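# Latch spring clips over two heat sinks on power modules

## Task

Each of the two heat sinks already sits on its own power module. Swing that module's spring clip over its heat sink and press it until it snaps closed, for both modules. At the end, each heat sink must still be seated on its studs and both modules must lie flat on the table.

## Robot and tools

Robot: two arms, left_arm carrying a five-finger left hand and right_arm carrying a right hand. Bases in the scene frame: left_arm at (+0.007, +0.394, 0) m, right_arm at (-0.062, -0.512, 0) m, both turned only slightly about z.

Frames. Scene frame: origin at table-top height midway between the nominal bases, +z up, +x out over the table, left_arm on the +y side. Reported hand positions, orientations and velocities use each arm's own base frame. Fixed cameras and the table use the scene frame. Motion offsets use the axes of that arm's current Hand target. The hand point sits 0.15 m out from the wrist flange along the fingers and 0.05 m in front of the palm. Its +z runs along straight fingers, +y out of the palm, +x across the palm away from the thumb on the right hand (toward the thumb on the left hand). Straight fingertips reach about 0.06-0.07 m past the point. A bracket on the little-finger side of the wrist can strike things, and with fingers level the wrist can hang below the point and touch the table first.

A row is 28 numbers, each in [-1, 1], always for both arms: left dx, dy, dz, rx, ry, rz, then left little, ring, middle, index, thumb_bend, thumb_turn, force_limit, speed; then the same 14 for the right arm. Pose numbers are offsets, not poses, measured from the Hand target as it stood when the action or move began, along that target's axes; 1.0 equals 0.6 m of travel or 180 degrees; rx, ry, rz form one rotation vector. Sending six zeros re-commands the current Hand target. Hand motors: +1 open/straight, -1 closed; thumb_turn -1 puts the thumb in front of the palm, opposite the fingers. force_limit maps -1..+1 to about 0..10 N (0..15 N for the two thumb motors). speed rises from near zero at -1 to full at +0.48 and stays full above; use -0.94 or lower for a soft grip. There is no 'no change' value: to keep a hand as it is, resend the eight hand numbers of its last executed row (or, before any, its hand_measured plus hand_force_limit and hand_speed).

Tools.
execute_actions(actions, cameras): actions is a list of actions, each a table of up to 15 rows at 1/30 s per row; a short table repeats its final row. Each row counts from the action's start pose. Images come only with an empty list or when cameras names them.
move(target, speed, blend, stop_force, zero, blocking, cameras): target is one 28-number row or a list of up to 15 rows, all offsets from the same starting Hand targets. speed is the path's top speed in m/s, 0.002 to 3.6, default 0.25 (turns up to twice that in rad/s), one value or one per target. blend in metres rounds corners in a list; 0 means stop at each. stop_force, 3 to 120 N, ends an arm's path when its wrist sensor feels that much push; zero (default true) re-zeroes first; not usable with blocking=false. Moves last 0.5 to 10 s and do not avoid obstacles.
wait(seconds 0 to 10), stop() to brake a running move, zoom_image(camera, region [x0,y0,x1,y1] in pixels, at most 504 by 504), show_instructions(), zero_wrist_force(arm), finished_scene(scene 1 or 2).
Cameras: cam_high and cam_low (896x504, fixed), cam_left_wrist and cam_right_wrist (672x504, fisheye).

Results give each hand's end_effector_position (m), quaternion and velocities, the Hand target (last commanded pose after clipping; the next offsets start here), joint positions and torques, Wrist force and Wrist torque in the flange axes (force from the surface into the arm) plus a peak line, and hand_measured, hand_stopped_by (moving, target, force, stalled, fault) and hand_load_n (positive when pushed open), each in motor order. A move adds a move: line such as done, off_target, moving, held or fault, plus limits=paced (pose clipped) or limits=held (steps withheld). The hand often rests short of the target; the next command re-asks for it, so send any remaining gap as an extra offset.

Cautions. Commanded orientation is clipped to within 32 degrees of the current one per step. Arms are stiff: aiming past a firm contact presses hard. An outside force near 150 N, or joint torque at its limit (24.3 N m on wrist joints, 130 on the others), stops the arm for 10 s. Keep the arms apart; a press between them can fail the scene, and a hand should never close on the other hand. Avoid routing paths near an arm's own base. Motors warm up while holding, stretching or pushing; a MOTOR HOT line appears at 70 °C and at 85 °C the arm brakes for 30-60 s. Do not drop parts, slam, or push modules or heat sinks off the table; something falling off fails the scene. Loose parts may get a small random nudge. Finish each scene with finished_scene.

Each tool is called after "Request:" as name([rows], argument=value, ...), one row to a line, values as JSON.

Reference images:

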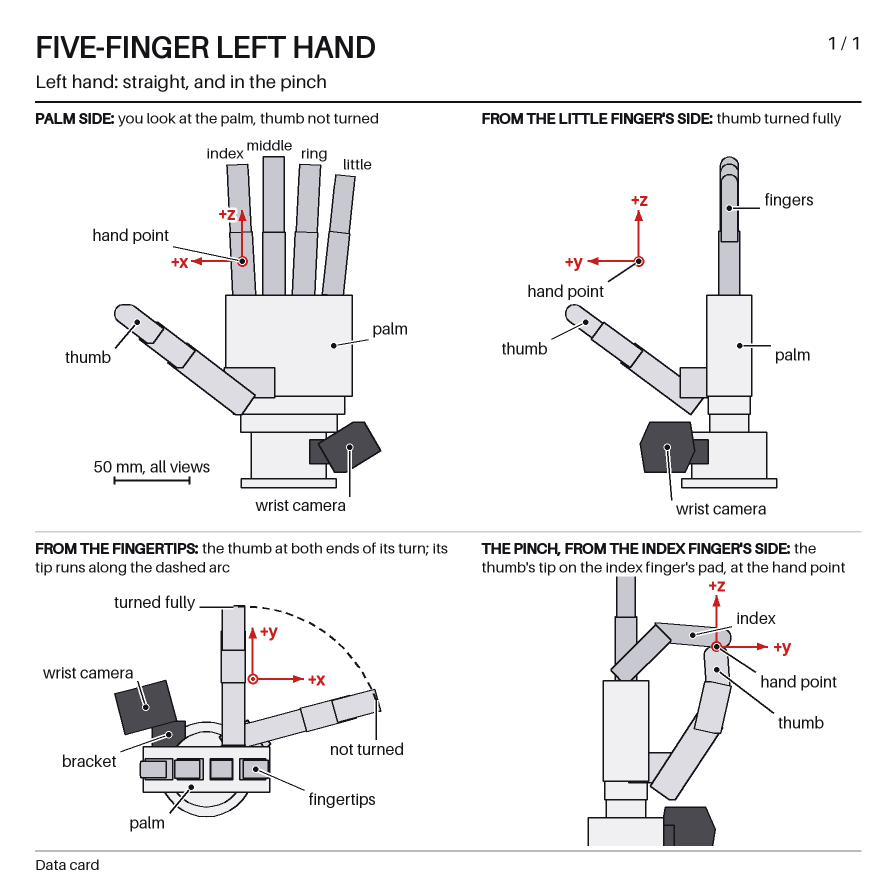

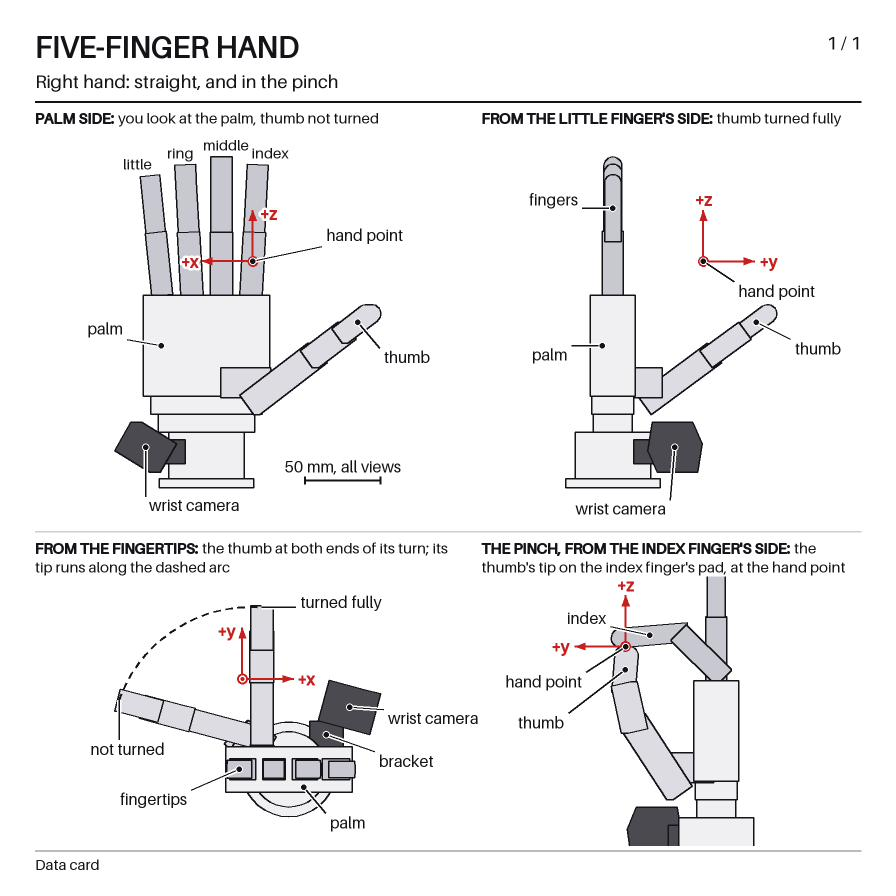

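## Session

Request:
execute_actions(actions=[])

Scene clock: 0.00 s.
left_arm: end_effector_position=(+0.5255, -0.2509, +0.1369) hand_measured=(+1.000, +1.000, +1.000, +1.000, +1.000, +1.000) hand_load_n=(+0.5, +0.0, +0.0, +0.0, +0.0, +0.0) hand_stopped_by=(target, target, target, target, target, target) hand_force_limit=0.00 hand_speed=-0.80 end_effector_quat_wxyz=(+0.363, -0.425, -0.535, +0.634) | right_arm: end_effector_position=(+0.5264, +0.5159, +0.2944) hand_measured=(+1.000, +1.000, +1.000, +1.000, +1.000, +1.000) hand_load_n=(+0.0, +0.0, +0.0, +0.0, +0.0, +0.0) hand_stopped_by=(target, target, target, target, target, target) hand_force_limit=0.00 hand_speed=-0.80 end_effector_quat_wxyz=(+0.076, +0.509, +0.774, +0.369)
Joint positions: left_arm=[3.085 -2.931 -0.65 0.366 -1.136 0.181] | right_arm=[0.614 -1.092 1.163 0.734 1.452 0.256]
Joint velocities: within noise
Joint torques (N m): no reading
Wrist force (N): no reading
Wrist torque (N m): no reading
Wrist force, peak (N): no reading
Hand target: left_arm +0.5255, -0.2509, +0.1369; +0.363, -0.425, -0.535, +0.634 | right_arm +0.5264, +0.5159, +0.2944; +0.076, +0.509, +0.774, +0.369

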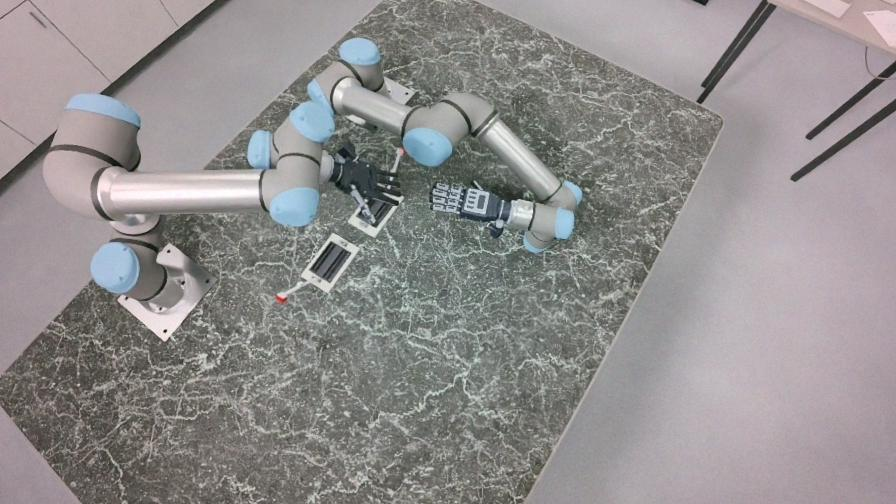

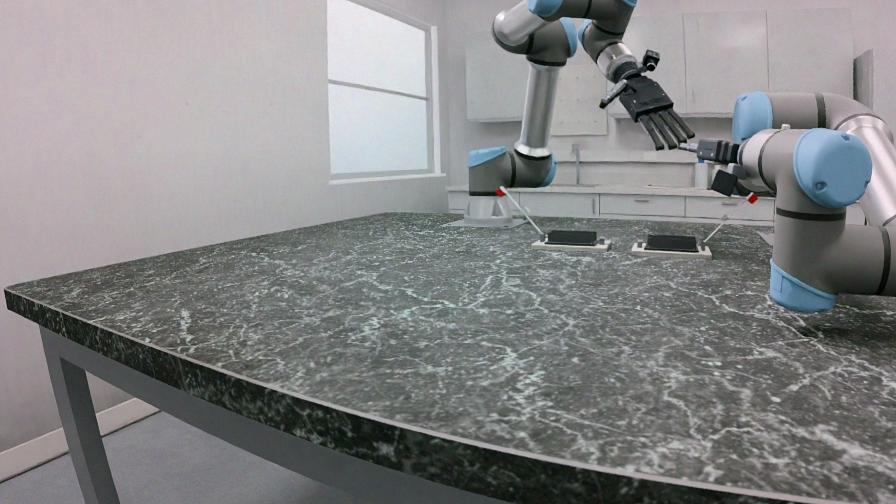

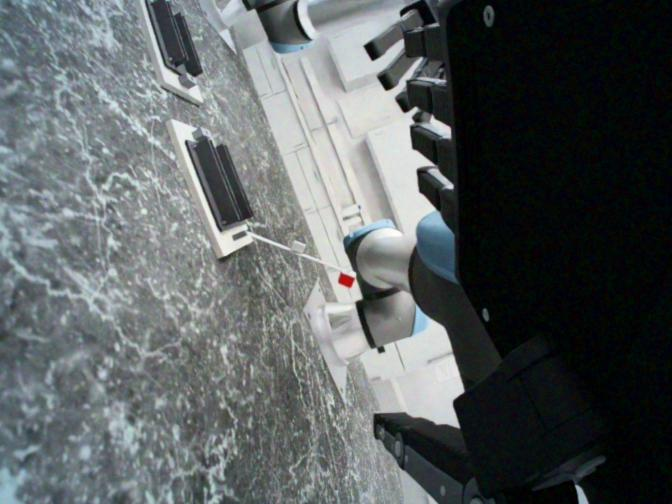

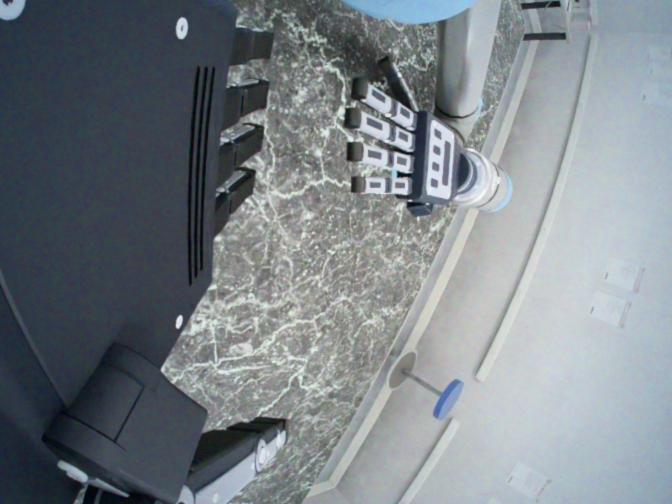

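Request:
zoom_image(camera="cam_high", region=[260, 130, 440, 310])

Request:
zoom_image(camera="cam_low", region=[480, 170, 780, 280])

Request:
zoom_image(camera="cam_left_wrist", region=[100, 0, 400, 300])

Scaled by 2.800 from the camera's 896x504 image, which has a finer 1280x720 frame.

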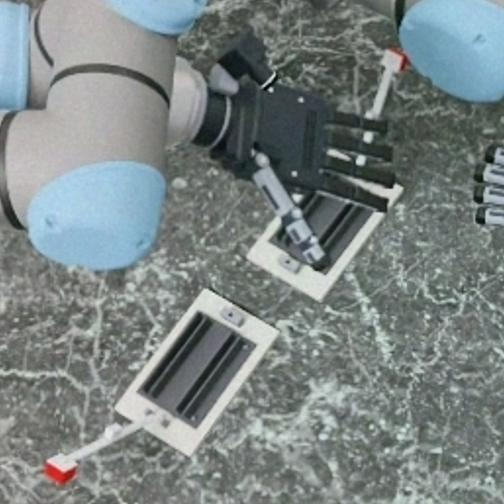

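Scaled by 1.680 from the camera's 896x504 image, which has a finer 1280x720 frame.

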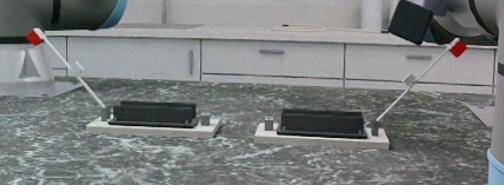

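Scaled by 1.680 from the camera's 672x504 image, which has a finer 960x720 frame.

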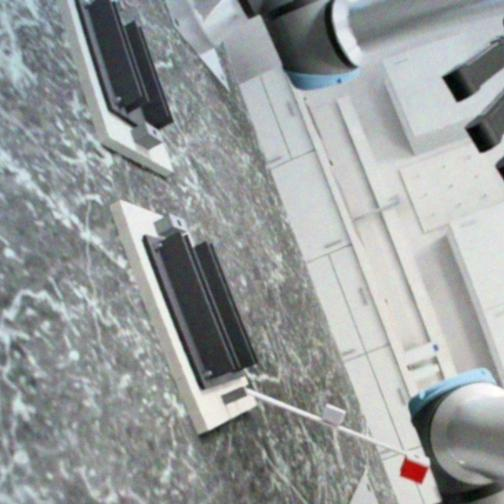

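Request:
move([
  [0.1872, -0.3838, 0.0763, -0.5038, 0.1369, 0.0556, -0.95, -0.95, -0.95, 1, 1, 1, 0, 0.2, -0.4697, -0.0992, -0.5047, 0.2066, -0.1361, 0.1231, -0.95, -0.95, -0.95, 1, 1, 1, 0, 0.2],
], speed=0.4, cameras=["all"])

Scene clock: 116.57 s.
left_arm: end_effector_position=(+0.4421, -0.1275, +0.3503) hand_measured=(-0.950, -0.950, -0.950, +1.000, +1.000, +1.000) hand_load_n=(+0.0, +0.0, +0.0, +0.0, +0.0, +0.0) hand_stopped_by=(target, target, target, target, target, target) hand_force_limit=0.00 hand_speed=0.20 end_effector_quat_wxyz=(+0.000, +0.707, +0.707, +0.000) | right_arm: end_effector_position=(+0.4656, +0.1161, +0.3998) hand_measured=(-0.950, -0.950, -0.950, +1.000, +1.000, +1.000) hand_load_n=(+0.0, +0.0, +0.0, +0.0, +0.0, +0.0) hand_stopped_by=(target, target, target, target, target, target) hand_force_limit=0.00 hand_speed=0.20 end_effector_quat_wxyz=(+0.000, +0.707, +0.707, +0.000)
Joint positions: left_arm=[3.076 -1.808 -1.27 1.507 -1.572 -0.065] | right_arm=[0.033 -1.27 1.06 1.78 1.57 0.034]
Joint torques (N m): left_arm=[6.36 39.17 10.23 -0.53 -1.69 1.3] | right_arm=[-6.53 -19.45 -25.51 4.92 2.46 -3.04]
Wrist force (N): left_arm=[-0.5 -0.5 0.4] | right_arm=[-0.7 -1.3 -0.4]
Wrist torque (N m): left_arm=[-0.32 0.07 -0.11] | right_arm=[-0.23 0.20 -0.09]
Wrist force, peak (N): left_arm=[0.1 1.1 -0.4] | right_arm=[-1.5 -1.1 -1.1]
Hand target: left_arm +0.4421, -0.1275, +0.3503; +0.000, +0.707, +0.707, +0.000 | right_arm +0.4656, +0.1161, +0.3998; +0.000, +0.708, +0.707, +0.000
Off the commanded pose: left_arm 0.000 m, 0 deg | right_arm 0.000 m, 0 deg.
move: done
camera_calibration:
cam_left_wrist: T_world_to_cam=[[-0.980114, 0.197991, 0.0132647, 0.448623], [0.177087, 0.842557, 0.508662, -0.148044], [0.089534, 0.500896, -0.860864, 0.443158], [0, 0, 0, 1]] pos_world=[0.426241, -0.186064, 0.450852]
cam_right_wrist: T_world_to_cam=[[0.965593, 0.257663, -0.0352218, -0.461801], [0.238502, -0.8234, 0.514906, -0.217962], [0.103671, -0.50559, -0.856523, 0.470818], [0, 0, 0, 1]] pos_world=[0.449086, 0.17756, 0.49923]

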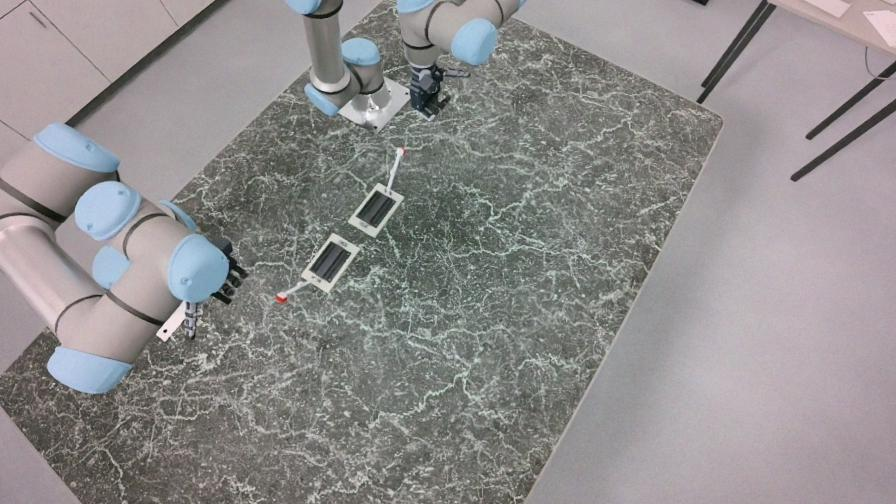

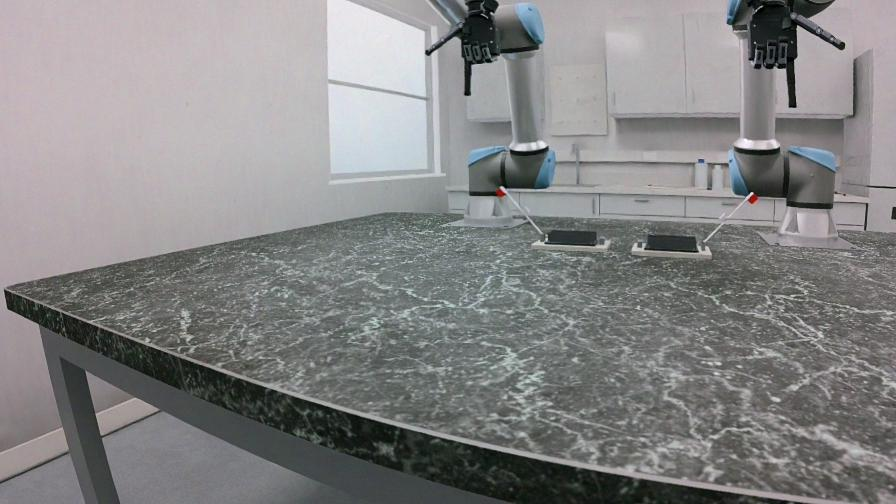

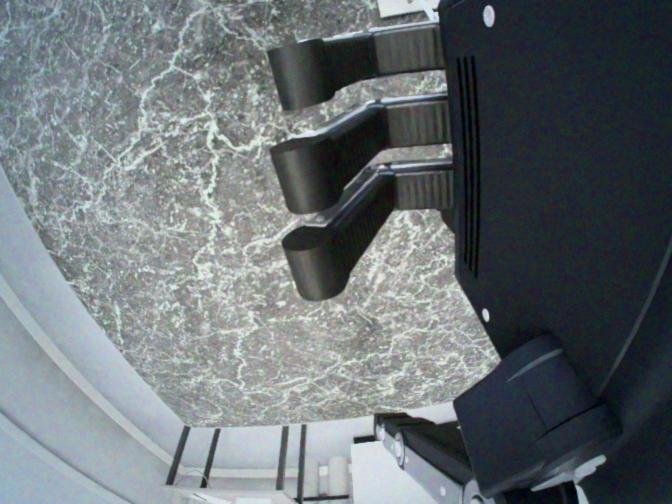

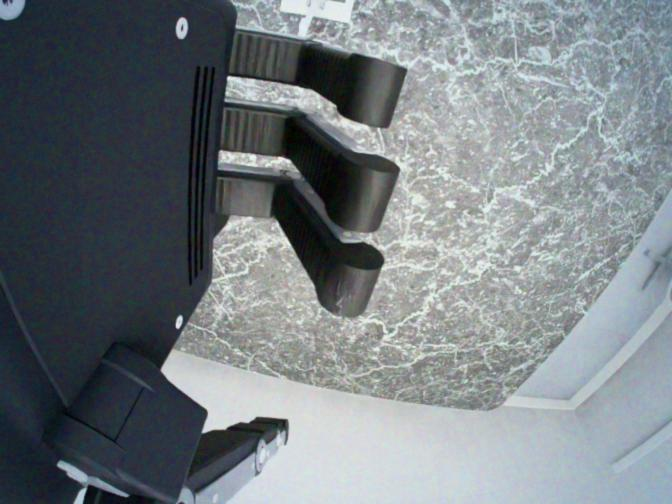

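Request:
zoom_image(camera="cam_high", region=[270, 140, 420, 310])

Request:
zoom_image(camera="cam_low", region=[480, 170, 780, 270])

Request:
zoom_image(camera="cam_low", region=[420, 0, 860, 260])

Scaled by 2.965 from the camera's 896x504 image, which has a finer 1280x720 frame.

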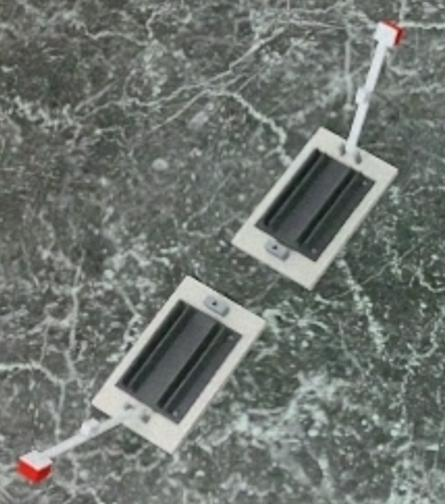

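Scaled by 1.680 from the camera's 896x504 image, which has a finer 1280x720 frame.

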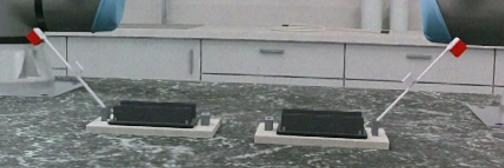

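Scaled by 1.145 from the camera's 896x504 image, which has a finer 1280x720 frame.

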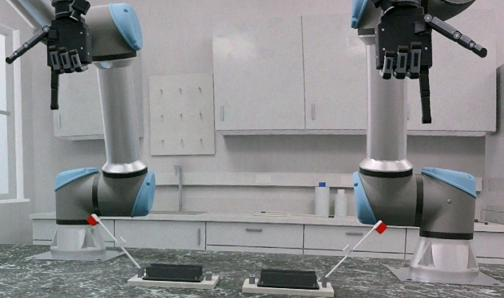

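Request:
move([
  [-0.007, -0.1735, 0.1405, 0,0,0, -0.95, -0.95, -0.95, 1, 1, 1, 0, 0.2, 0.0603, -0.0487, 0.223, 0,0,0, -0.95, -0.95, -0.95, 1, 1, 1, 0, 0.2],
  [-0.007, -0.1735, 0.2905, 0,0,0, -0.95, -0.95, -0.95, 1, 1, 1, 0, 0.2, 0.0603, -0.0487, 0.373, 0,0,0, -0.95, -0.95, -0.95, 1, 1, 1, 0, 0.2],
], speed=[0.25, 0.15], blend=[0.02, 0], cameras=["all"])

Request:
zoom_image(camera="cam_low", region=[460, 60, 820, 270])

Request:
zoom_image(camera="cam_high", region=[240, 100, 440, 320])

Scene clock: 151.13 s.
left_arm: end_effector_position=(+0.3379, -0.1316, +0.1761) hand_measured=(-0.950, -0.950, -0.950, +1.000, +1.000, +1.000) hand_load_n=(+0.0, +0.0, +0.0, +0.0, +0.0, +0.0) hand_stopped_by=(target, target, target, target, target, target) hand_force_limit=0.00 hand_speed=0.20 end_effector_quat_wxyz=(+0.000, +0.707, +0.707, +0.000) | right_arm: end_effector_position=(+0.4364, +0.1524, +0.1761) hand_measured=(-0.950, -0.950, -0.950, +1.000, +1.000, +1.000) hand_load_n=(+0.5, +0.0, +0.0, +0.0, +0.0, +0.0) hand_stopped_by=(target, target, target, target, target, target) hand_force_limit=0.00 hand_speed=0.20 end_effector_quat_wxyz=(+0.000, +0.708, +0.707, +0.000)
Joint positions: left_arm=[3.039 -1.652 -1.909 1.99 -1.572 -0.103] | right_arm=[0.129 -1.259 1.626 1.204 1.57 0.13]
Joint torques (N m): left_arm=[7.08 10.55 4.07 -0.76 0.94 1.49] | right_arm=[7.29 -18.88 -10.98 -0.41 1.02 -1]
Wrist force (N): left_arm=[0.0 -0.4 0.0] | right_arm=[-1.0 -1.4 -0.6]
Wrist torque (N m): left_arm=[-0.29 -0.01 -0.02] | right_arm=[-0.24 0.25 -0.23]
Wrist force, peak (N): left_arm=[-0.4 -1.4 0.0] | right_arm=[-1.1 -1.2 -1.7]
Hand target: left_arm +0.3379, -0.1316, +0.1760; +0.000, +0.707, +0.707, +0.000 | right_arm +0.4364, +0.1524, +0.1760; +0.000, +0.708, +0.707, +0.000
Off the commanded pose: left_arm 0.000 m, 0 deg | right_arm 0.000 m, 0 deg.
move: done
camera_calibration:
cam_left_wrist: T_world_to_cam=[[-0.980114, 0.198007, 0.0130463, 0.349681], [0.176989, 0.842559, 0.508694, -0.0375046], [0.0897328, 0.500887, -0.860849, 0.304508], [0, 0, 0, 1]] pos_world=[0.322041, -0.190164, 0.276652]
cam_right_wrist: T_world_to_cam=[[0.965609, 0.257574, -0.0354219, -0.450868], [0.238524, -0.823376, 0.514935, -0.0659692], [0.103468, -0.505675, -0.856497, 0.300679], [0, 0, 0, 1]] pos_world=[0.419986, 0.21386, 0.27553]

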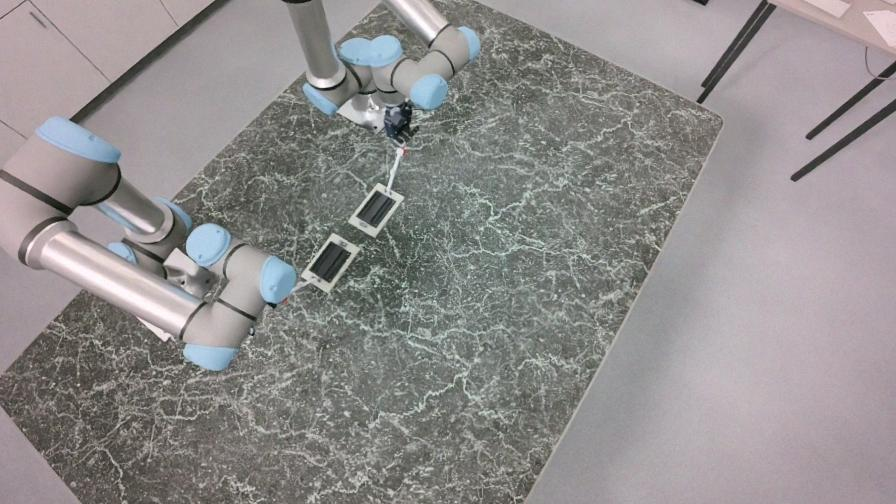

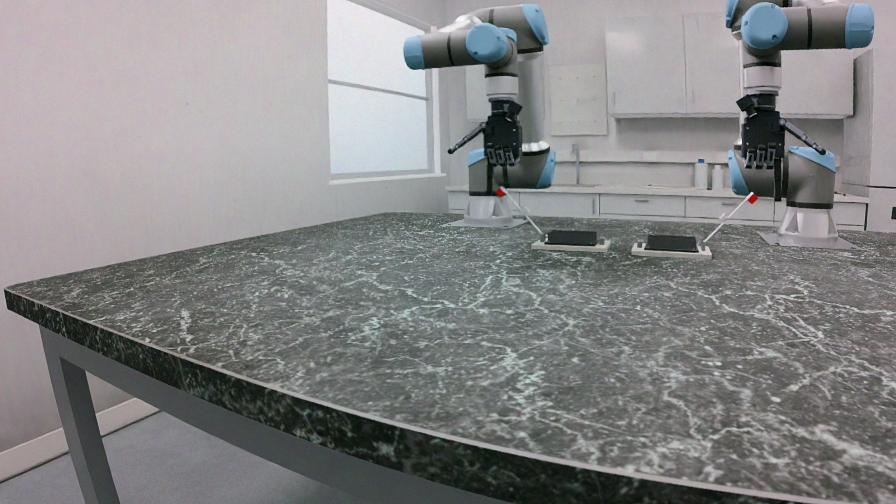

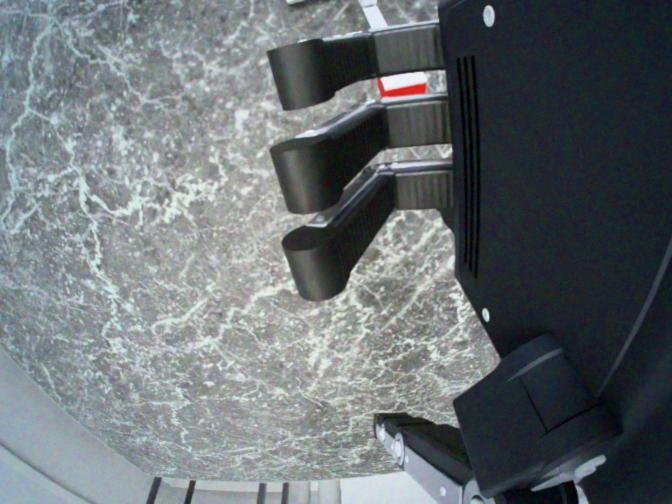

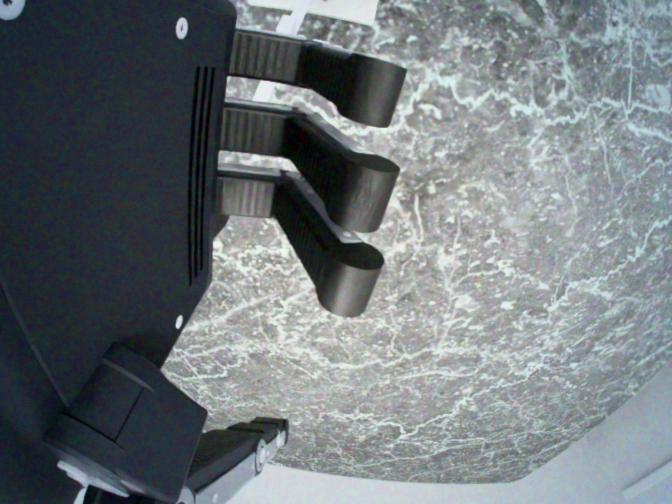

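Scaled by 1.400 from the camera's 896x504 image, which has a finer 1280x720 frame.

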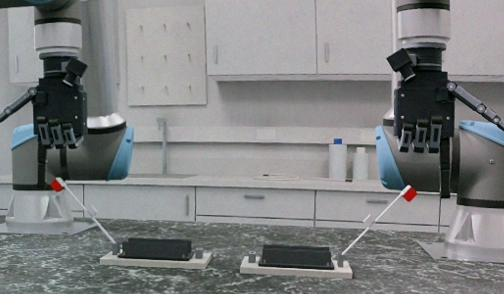

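Scaled by 2.291 from the camera's 896x504 image, which has a finer 1280x720 frame.

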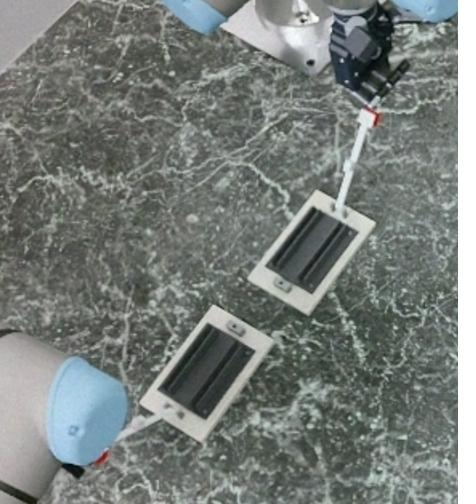

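Request:
zoom_image(camera="cam_low", region=[690, 120, 810, 240])

Request:
zoom_image(camera="cam_low", region=[440, 120, 560, 240])

Request:
zoom_image(camera="cam_left_wrist", region=[240, 0, 480, 180])

Request:
zoom_image(camera="cam_right_wrist", region=[200, 0, 440, 180])

Scaled by 4.200 from the camera's 896x504 image, which has a finer 1280x720 frame.

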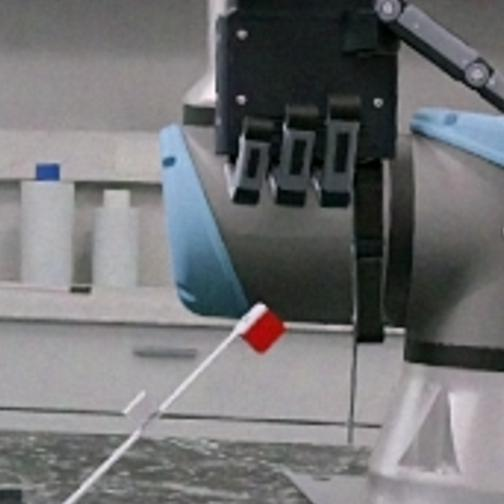

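Scaled by 4.200 from the camera's 896x504 image, which has a finer 1280x720 frame.

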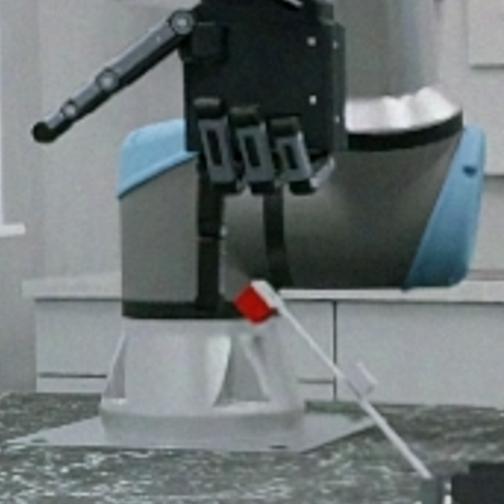

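Scaled by 2.100 from the camera's 672x504 image, which has a finer 960x720 frame.

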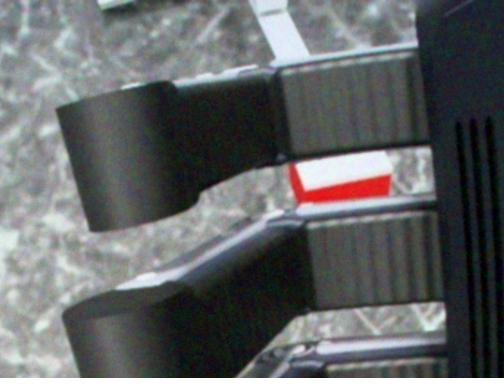

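Scaled by 2.100 from the camera's 672x504 image, which has a finer 960x720 frame.

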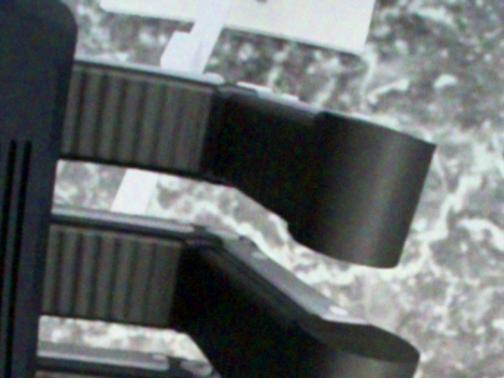

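Request:
zoom_image(camera="cam_high", region=[360, 80, 460, 180])

Request:
zoom_image(camera="cam_high", region=[230, 250, 330, 350])

Scaled by 5.040 from the camera's 896x504 image, which has a finer 1280x720 frame.

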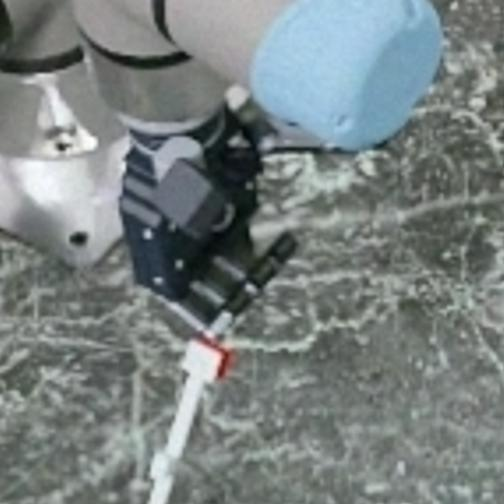

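Scaled by 5.040 from the camera's 896x504 image, which has a finer 1280x720 frame.

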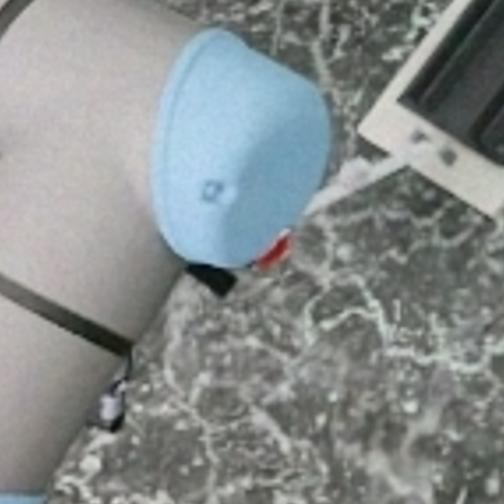

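Request:
move([
  [-0.0325, 0.0183, 0.03, 0,0,0, -0.95, -0.95, -0.95, 1, 1, 1, 0, 0.2, -0.0137, 0.0087, 0.03, 0,0,0, -0.95, -0.95, -0.95, 1, 1, 1, 0, 0.2],
  [-0.2025, 0.0267, -0.0133, 0,0,0, -0.95, -0.95, -0.95, 1, 1, 1, 0, 0.2, 0.16, 0.003, -0.0133, 0,0,0, -0.95, -0.95, -0.95, 1, 1, 1, 0, 0.2],
  [-0.2775, 0.03, -0.0167, 0,0,0, -0.95, -0.95, -0.95, 1, 1, 1, 0, 0.2, 0.2353, -0.0003, -0.0167, 0,0,0, -0.95, -0.95, -0.95, 1, 1, 1, 0, 0.2],
], speed=0.1, blend=0.01, stop_force=12, cameras=["all"])

Request:
zoom_image(camera="cam_low", region=[480, 80, 780, 270])

Request:
zoom_image(camera="cam_high", region=[260, 110, 440, 310])

Scene clock: 199.07 s.
left_arm: end_effector_position=(+0.3560, -0.2981, +0.1859) hand_measured=(-0.950, -0.950, -0.950, +1.000, +1.000, +1.000) hand_load_n=(+0.0, +0.0, +0.0, +0.0, +0.0, +0.0) hand_stopped_by=(target, target, target, target, target, target) hand_force_limit=0.00 hand_speed=0.20 end_effector_quat_wxyz=(+0.000, +0.707, +0.707, +0.000) | right_arm: end_effector_position=(+0.4364, +0.2936, +0.1862) hand_measured=(-0.950, -0.950, -0.950, +1.000, +1.000, +1.000) hand_load_n=(+0.0, +0.0, +0.0, +0.0, +0.0, +0.0) hand_stopped_by=(target, target, target, target, target, target) hand_force_limit=0.00 hand_speed=0.20 end_effector_quat_wxyz=(+0.000, +0.708, +0.707, +0.000)
Joint positions: left_arm=[2.609 -1.931 -1.533 1.893 -1.571 -0.533] | right_arm=[0.44 -1.083 1.344 1.309 1.57 0.441]
Joint torques (N m): left_arm=[-6.57 22.09 28.38 -4.52 -1.69 -1.82] | right_arm=[7.14 -26.2 -26.01 5.08 2.53 3.03]
Wrist force (N): left_arm=[-0.2 -0.6 0.2] | right_arm=[-0.7 -1.2 -0.4]
Wrist torque (N m): left_arm=[-0.33 0.06 -0.02] | right_arm=[-0.23 0.18 -0.19]
Wrist force, peak (N): left_arm=[2.2 -1.5 -17.3] | right_arm=[-5.1 -0.8 -18.4]
Hand target: left_arm +0.3560, -0.2981, +0.1859; +0.000, +0.707, +0.707, +0.000 | right_arm +0.4364, +0.2936, +0.1862; +0.000, +0.708, +0.707, +0.000
Off the commanded pose: left_arm 0.000 m, 0 deg | right_arm 0.000 m, 0 deg.
move: done
camera_calibration:
cam_left_wrist: T_world_to_cam=[[-0.980114, 0.198006, 0.0130453, 0.400262], [0.176987, 0.842559, 0.508694, 0.0945935], [0.0897328, 0.500887, -0.860849, 0.394718], [0, 0, 0, 1]] pos_world=[0.340141, -0.356664, 0.286452]
cam_right_wrist: T_world_to_cam=[[0.965597, 0.257634, -0.0353169, -0.486926], [0.238528, -0.823407, 0.514884, 0.0451138], [0.103572, -0.505595, -0.856532, 0.380669], [0, 0, 0, 1]] pos_world=[0.419986, 0.35506, 0.28563]

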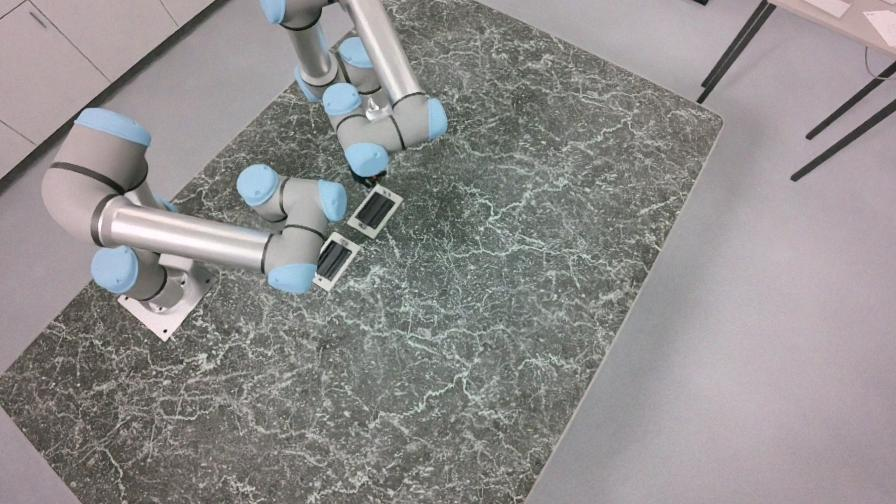

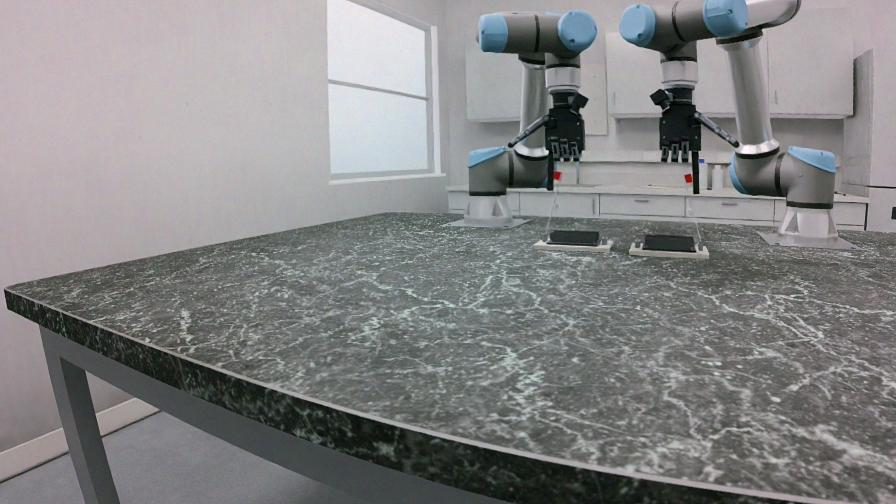

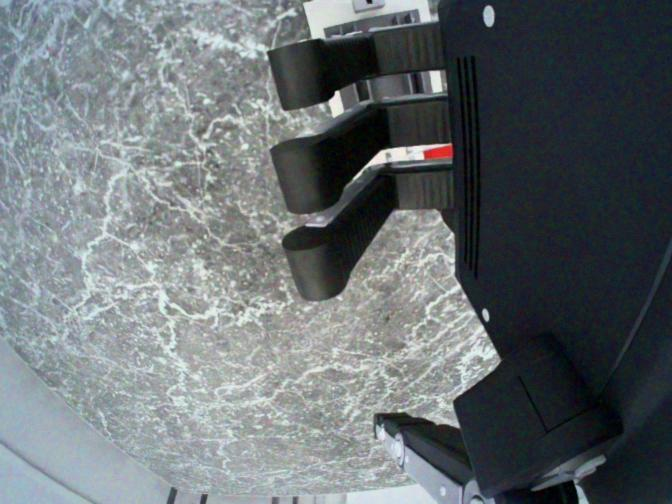

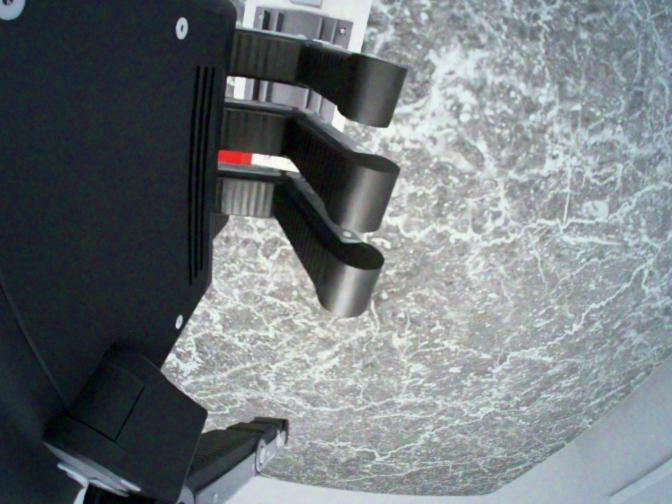

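Scaled by 1.680 from the camera's 896x504 image, which has a finer 1280x720 frame.

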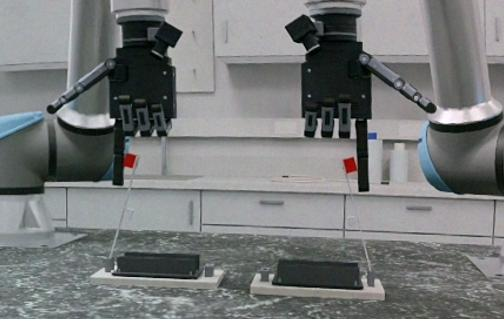

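Scaled by 2.520 from the camera's 896x504 image, which has a finer 1280x720 frame.

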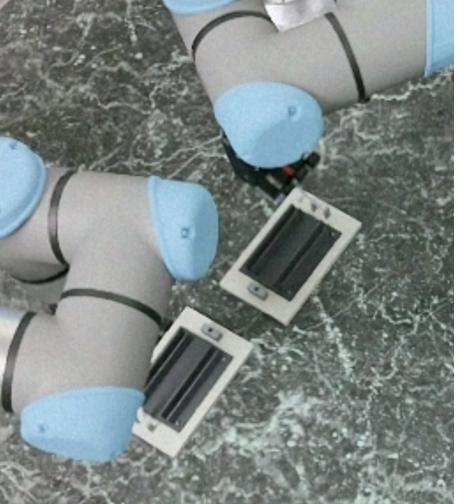

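Request:
zoom_image(camera="cam_left_wrist", region=[290, 0, 470, 240])

Request:
zoom_image(camera="cam_right_wrist", region=[200, 0, 380, 240])

Request:
zoom_image(camera="cam_low", region=[630, 130, 750, 260])

Request:
zoom_image(camera="cam_low", region=[510, 130, 630, 260])

Scaled by 2.100 from the camera's 672x504 image, which has a finer 960x720 frame.

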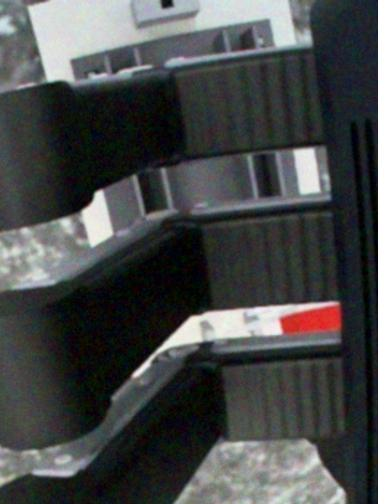

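Scaled by 2.100 from the camera's 672x504 image, which has a finer 960x720 frame.

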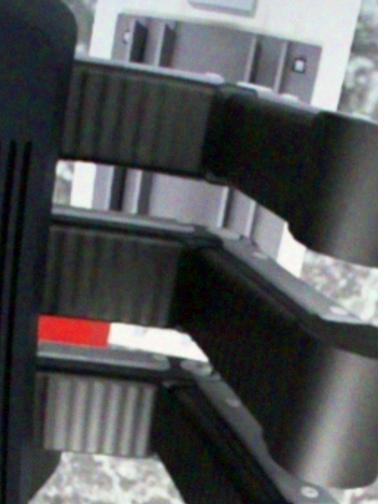

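Scaled by 3.877 from the camera's 896x504 image, which has a finer 1280x720 frame.

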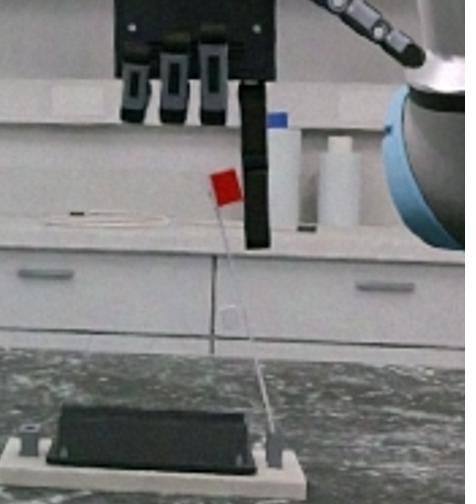

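Scaled by 3.877 from the camera's 896x504 image, which has a finer 1280x720 frame.

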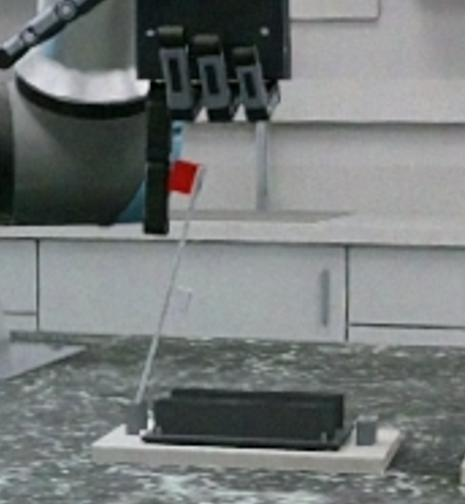

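Request:
move([
  [-0.0878, 0.0067, -0.02, 0,0,0, -0.95, -0.95, -0.95, 1, 1, 1, 0, 0.2, -0.1, 0.0, 0.0, 0,0,0, -0.95, -0.95, -0.95, 1, 1, 1, 0, 0.2],
  [-0.1538, 0.0108, 0.0433, 0,0,0, -0.95, -0.95, -0.95, 1, 1, 1, 0, 0.2, -0.1, 0.0, 0.0, 0,0,0, -0.95, -0.95, -0.95, 1, 1, 1, 0, 0.2],
  [-0.183, 0.0125, 0.11, 0,0,0, -0.95, -0.95, -0.95, 1, 1, 1, 0, 0.2, -0.1, 0.0, 0.0, 0,0,0, -0.95, -0.95, -0.95, 1, 1, 1, 0, 0.2],
], speed=0.1, blend=0.01, stop_force=15, cameras=["all"])

Request:
zoom_image(camera="cam_low", region=[480, 80, 780, 270])

Request:
zoom_image(camera="cam_high", region=[260, 110, 440, 310])

Scene clock: 245.37 s.
left_arm: end_effector_position=(+0.3635, -0.4078, +0.1198) hand_measured=(-0.950, -0.950, -0.950, +1.000, +1.000, +1.000) hand_load_n=(+0.0, +0.0, +0.0, +0.0, +0.0, +0.0) hand_stopped_by=(target, target, target, target, target, target) hand_force_limit=0.00 hand_speed=0.20 end_effector_quat_wxyz=(+0.000, +0.707, +0.707, +0.000) | right_arm: end_effector_position=(+0.4363, +0.2336, +0.1861) hand_measured=(-0.950, -0.950, -0.950, +1.000, +1.000, +1.000) hand_load_n=(+0.0, +0.0, +0.0, +0.0, +0.0, +0.0) hand_stopped_by=(target, target, target, target, target, target) hand_force_limit=0.00 hand_speed=0.20 end_effector_quat_wxyz=(+0.000, +0.708, +0.707, +0.000)
Joint positions: left_arm=[2.428 -2.196 -1.303 1.927 -1.571 -0.714] | right_arm=[0.318 -1.171 1.475 1.266 1.57 0.319]
Joint torques (N m): left_arm=[-6.59 31.02 27.9 -0.42 -1.79 -1.81] | right_arm=[-6.92 -40.89 -11.31 -0.59 -2.52 -2.86]
Wrist force (N): left_arm=[-0.2 -0.6 -0.2] | right_arm=[-0.8 -1.4 -0.4]
Wrist torque (N m): left_arm=[-0.32 0.03 -0.04] | right_arm=[-0.23 0.20 -0.10]
Wrist force, peak (N): left_arm=[-0.4 -0.7 0.8] | right_arm=[-1.0 -1.4 -0.5]
Hand target: left_arm +0.3635, -0.4078, +0.1198; +0.000, +0.707, +0.707, +0.000 | right_arm +0.4363, +0.2336, +0.1861; +0.000, +0.708, +0.707, +0.000
Off the commanded pose: left_arm 0.000 m, 0 deg | right_arm 0.000 m, 0 deg.
move: done
camera_calibration:
cam_left_wrist: T_world_to_cam=[[-0.980114, 0.198006, 0.0130453, 0.430196], [0.176987, 0.842559, 0.508694, 0.219319], [0.0897328, 0.500887, -0.860849, 0.39209], [0, 0, 0, 1]] pos_world=[0.347641, -0.466364, 0.220352]
cam_right_wrist: T_world_to_cam=[[0.965597, 0.257634, -0.0353169, -0.471375], [0.238528, -0.823407, 0.514884, -0.00421527], [0.103572, -0.505595, -0.856532, 0.350258], [0, 0, 0, 1]] pos_world=[0.419886, 0.29506, 0.28553]

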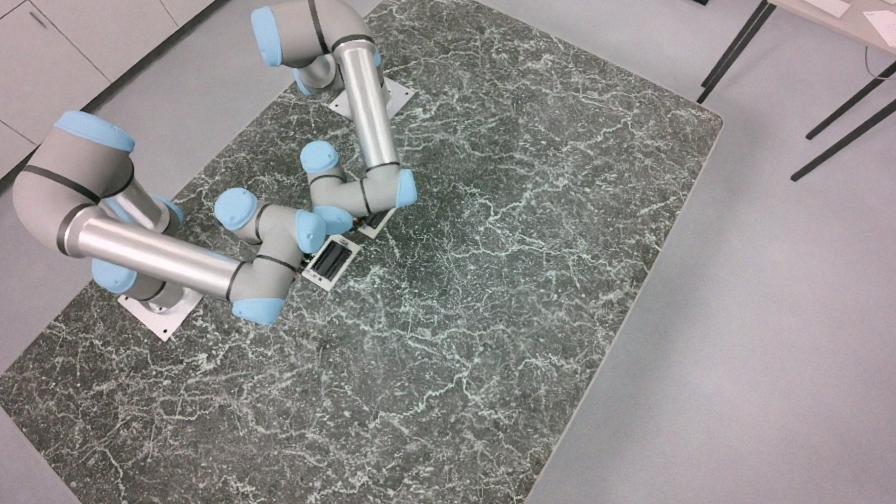

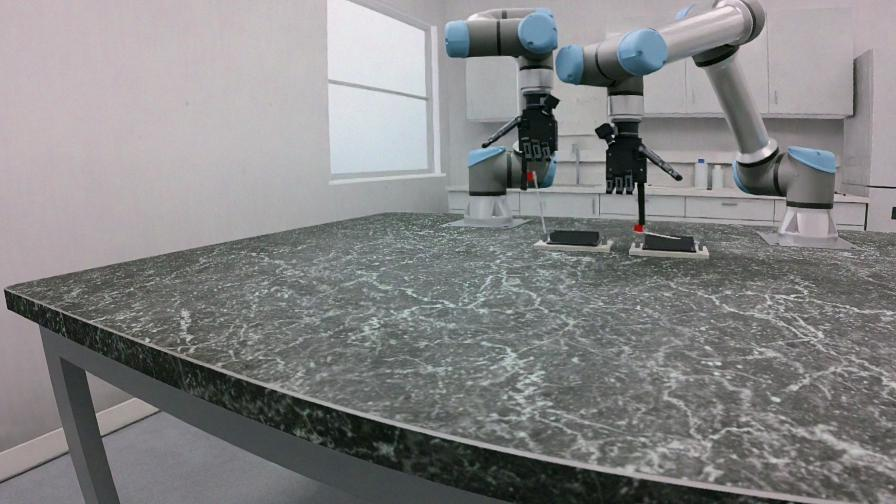

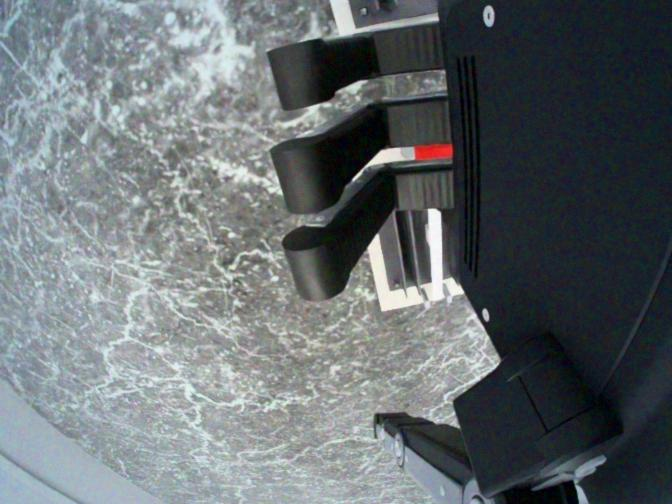

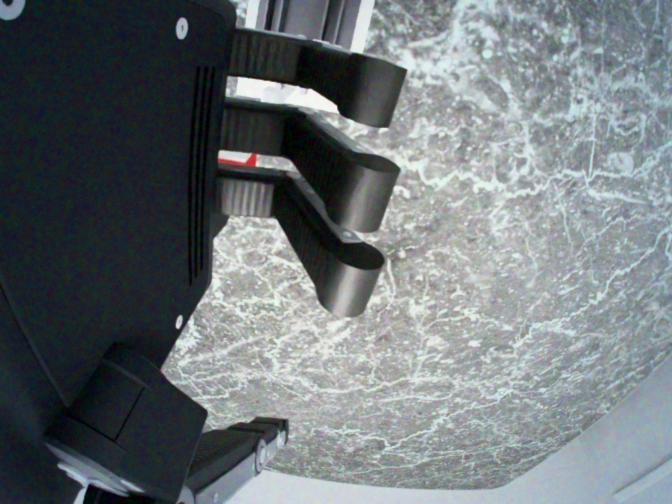

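Scaled by 1.680 from the camera's 896x504 image, which has a finer 1280x720 frame.

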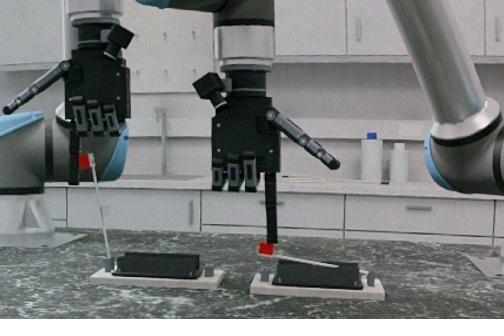

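Scaled by 2.520 from the camera's 896x504 image, which has a finer 1280x720 frame.

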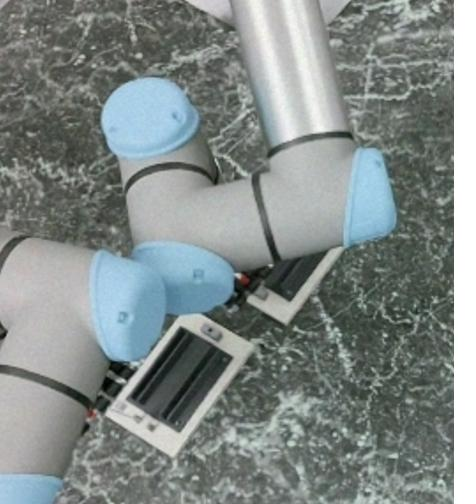

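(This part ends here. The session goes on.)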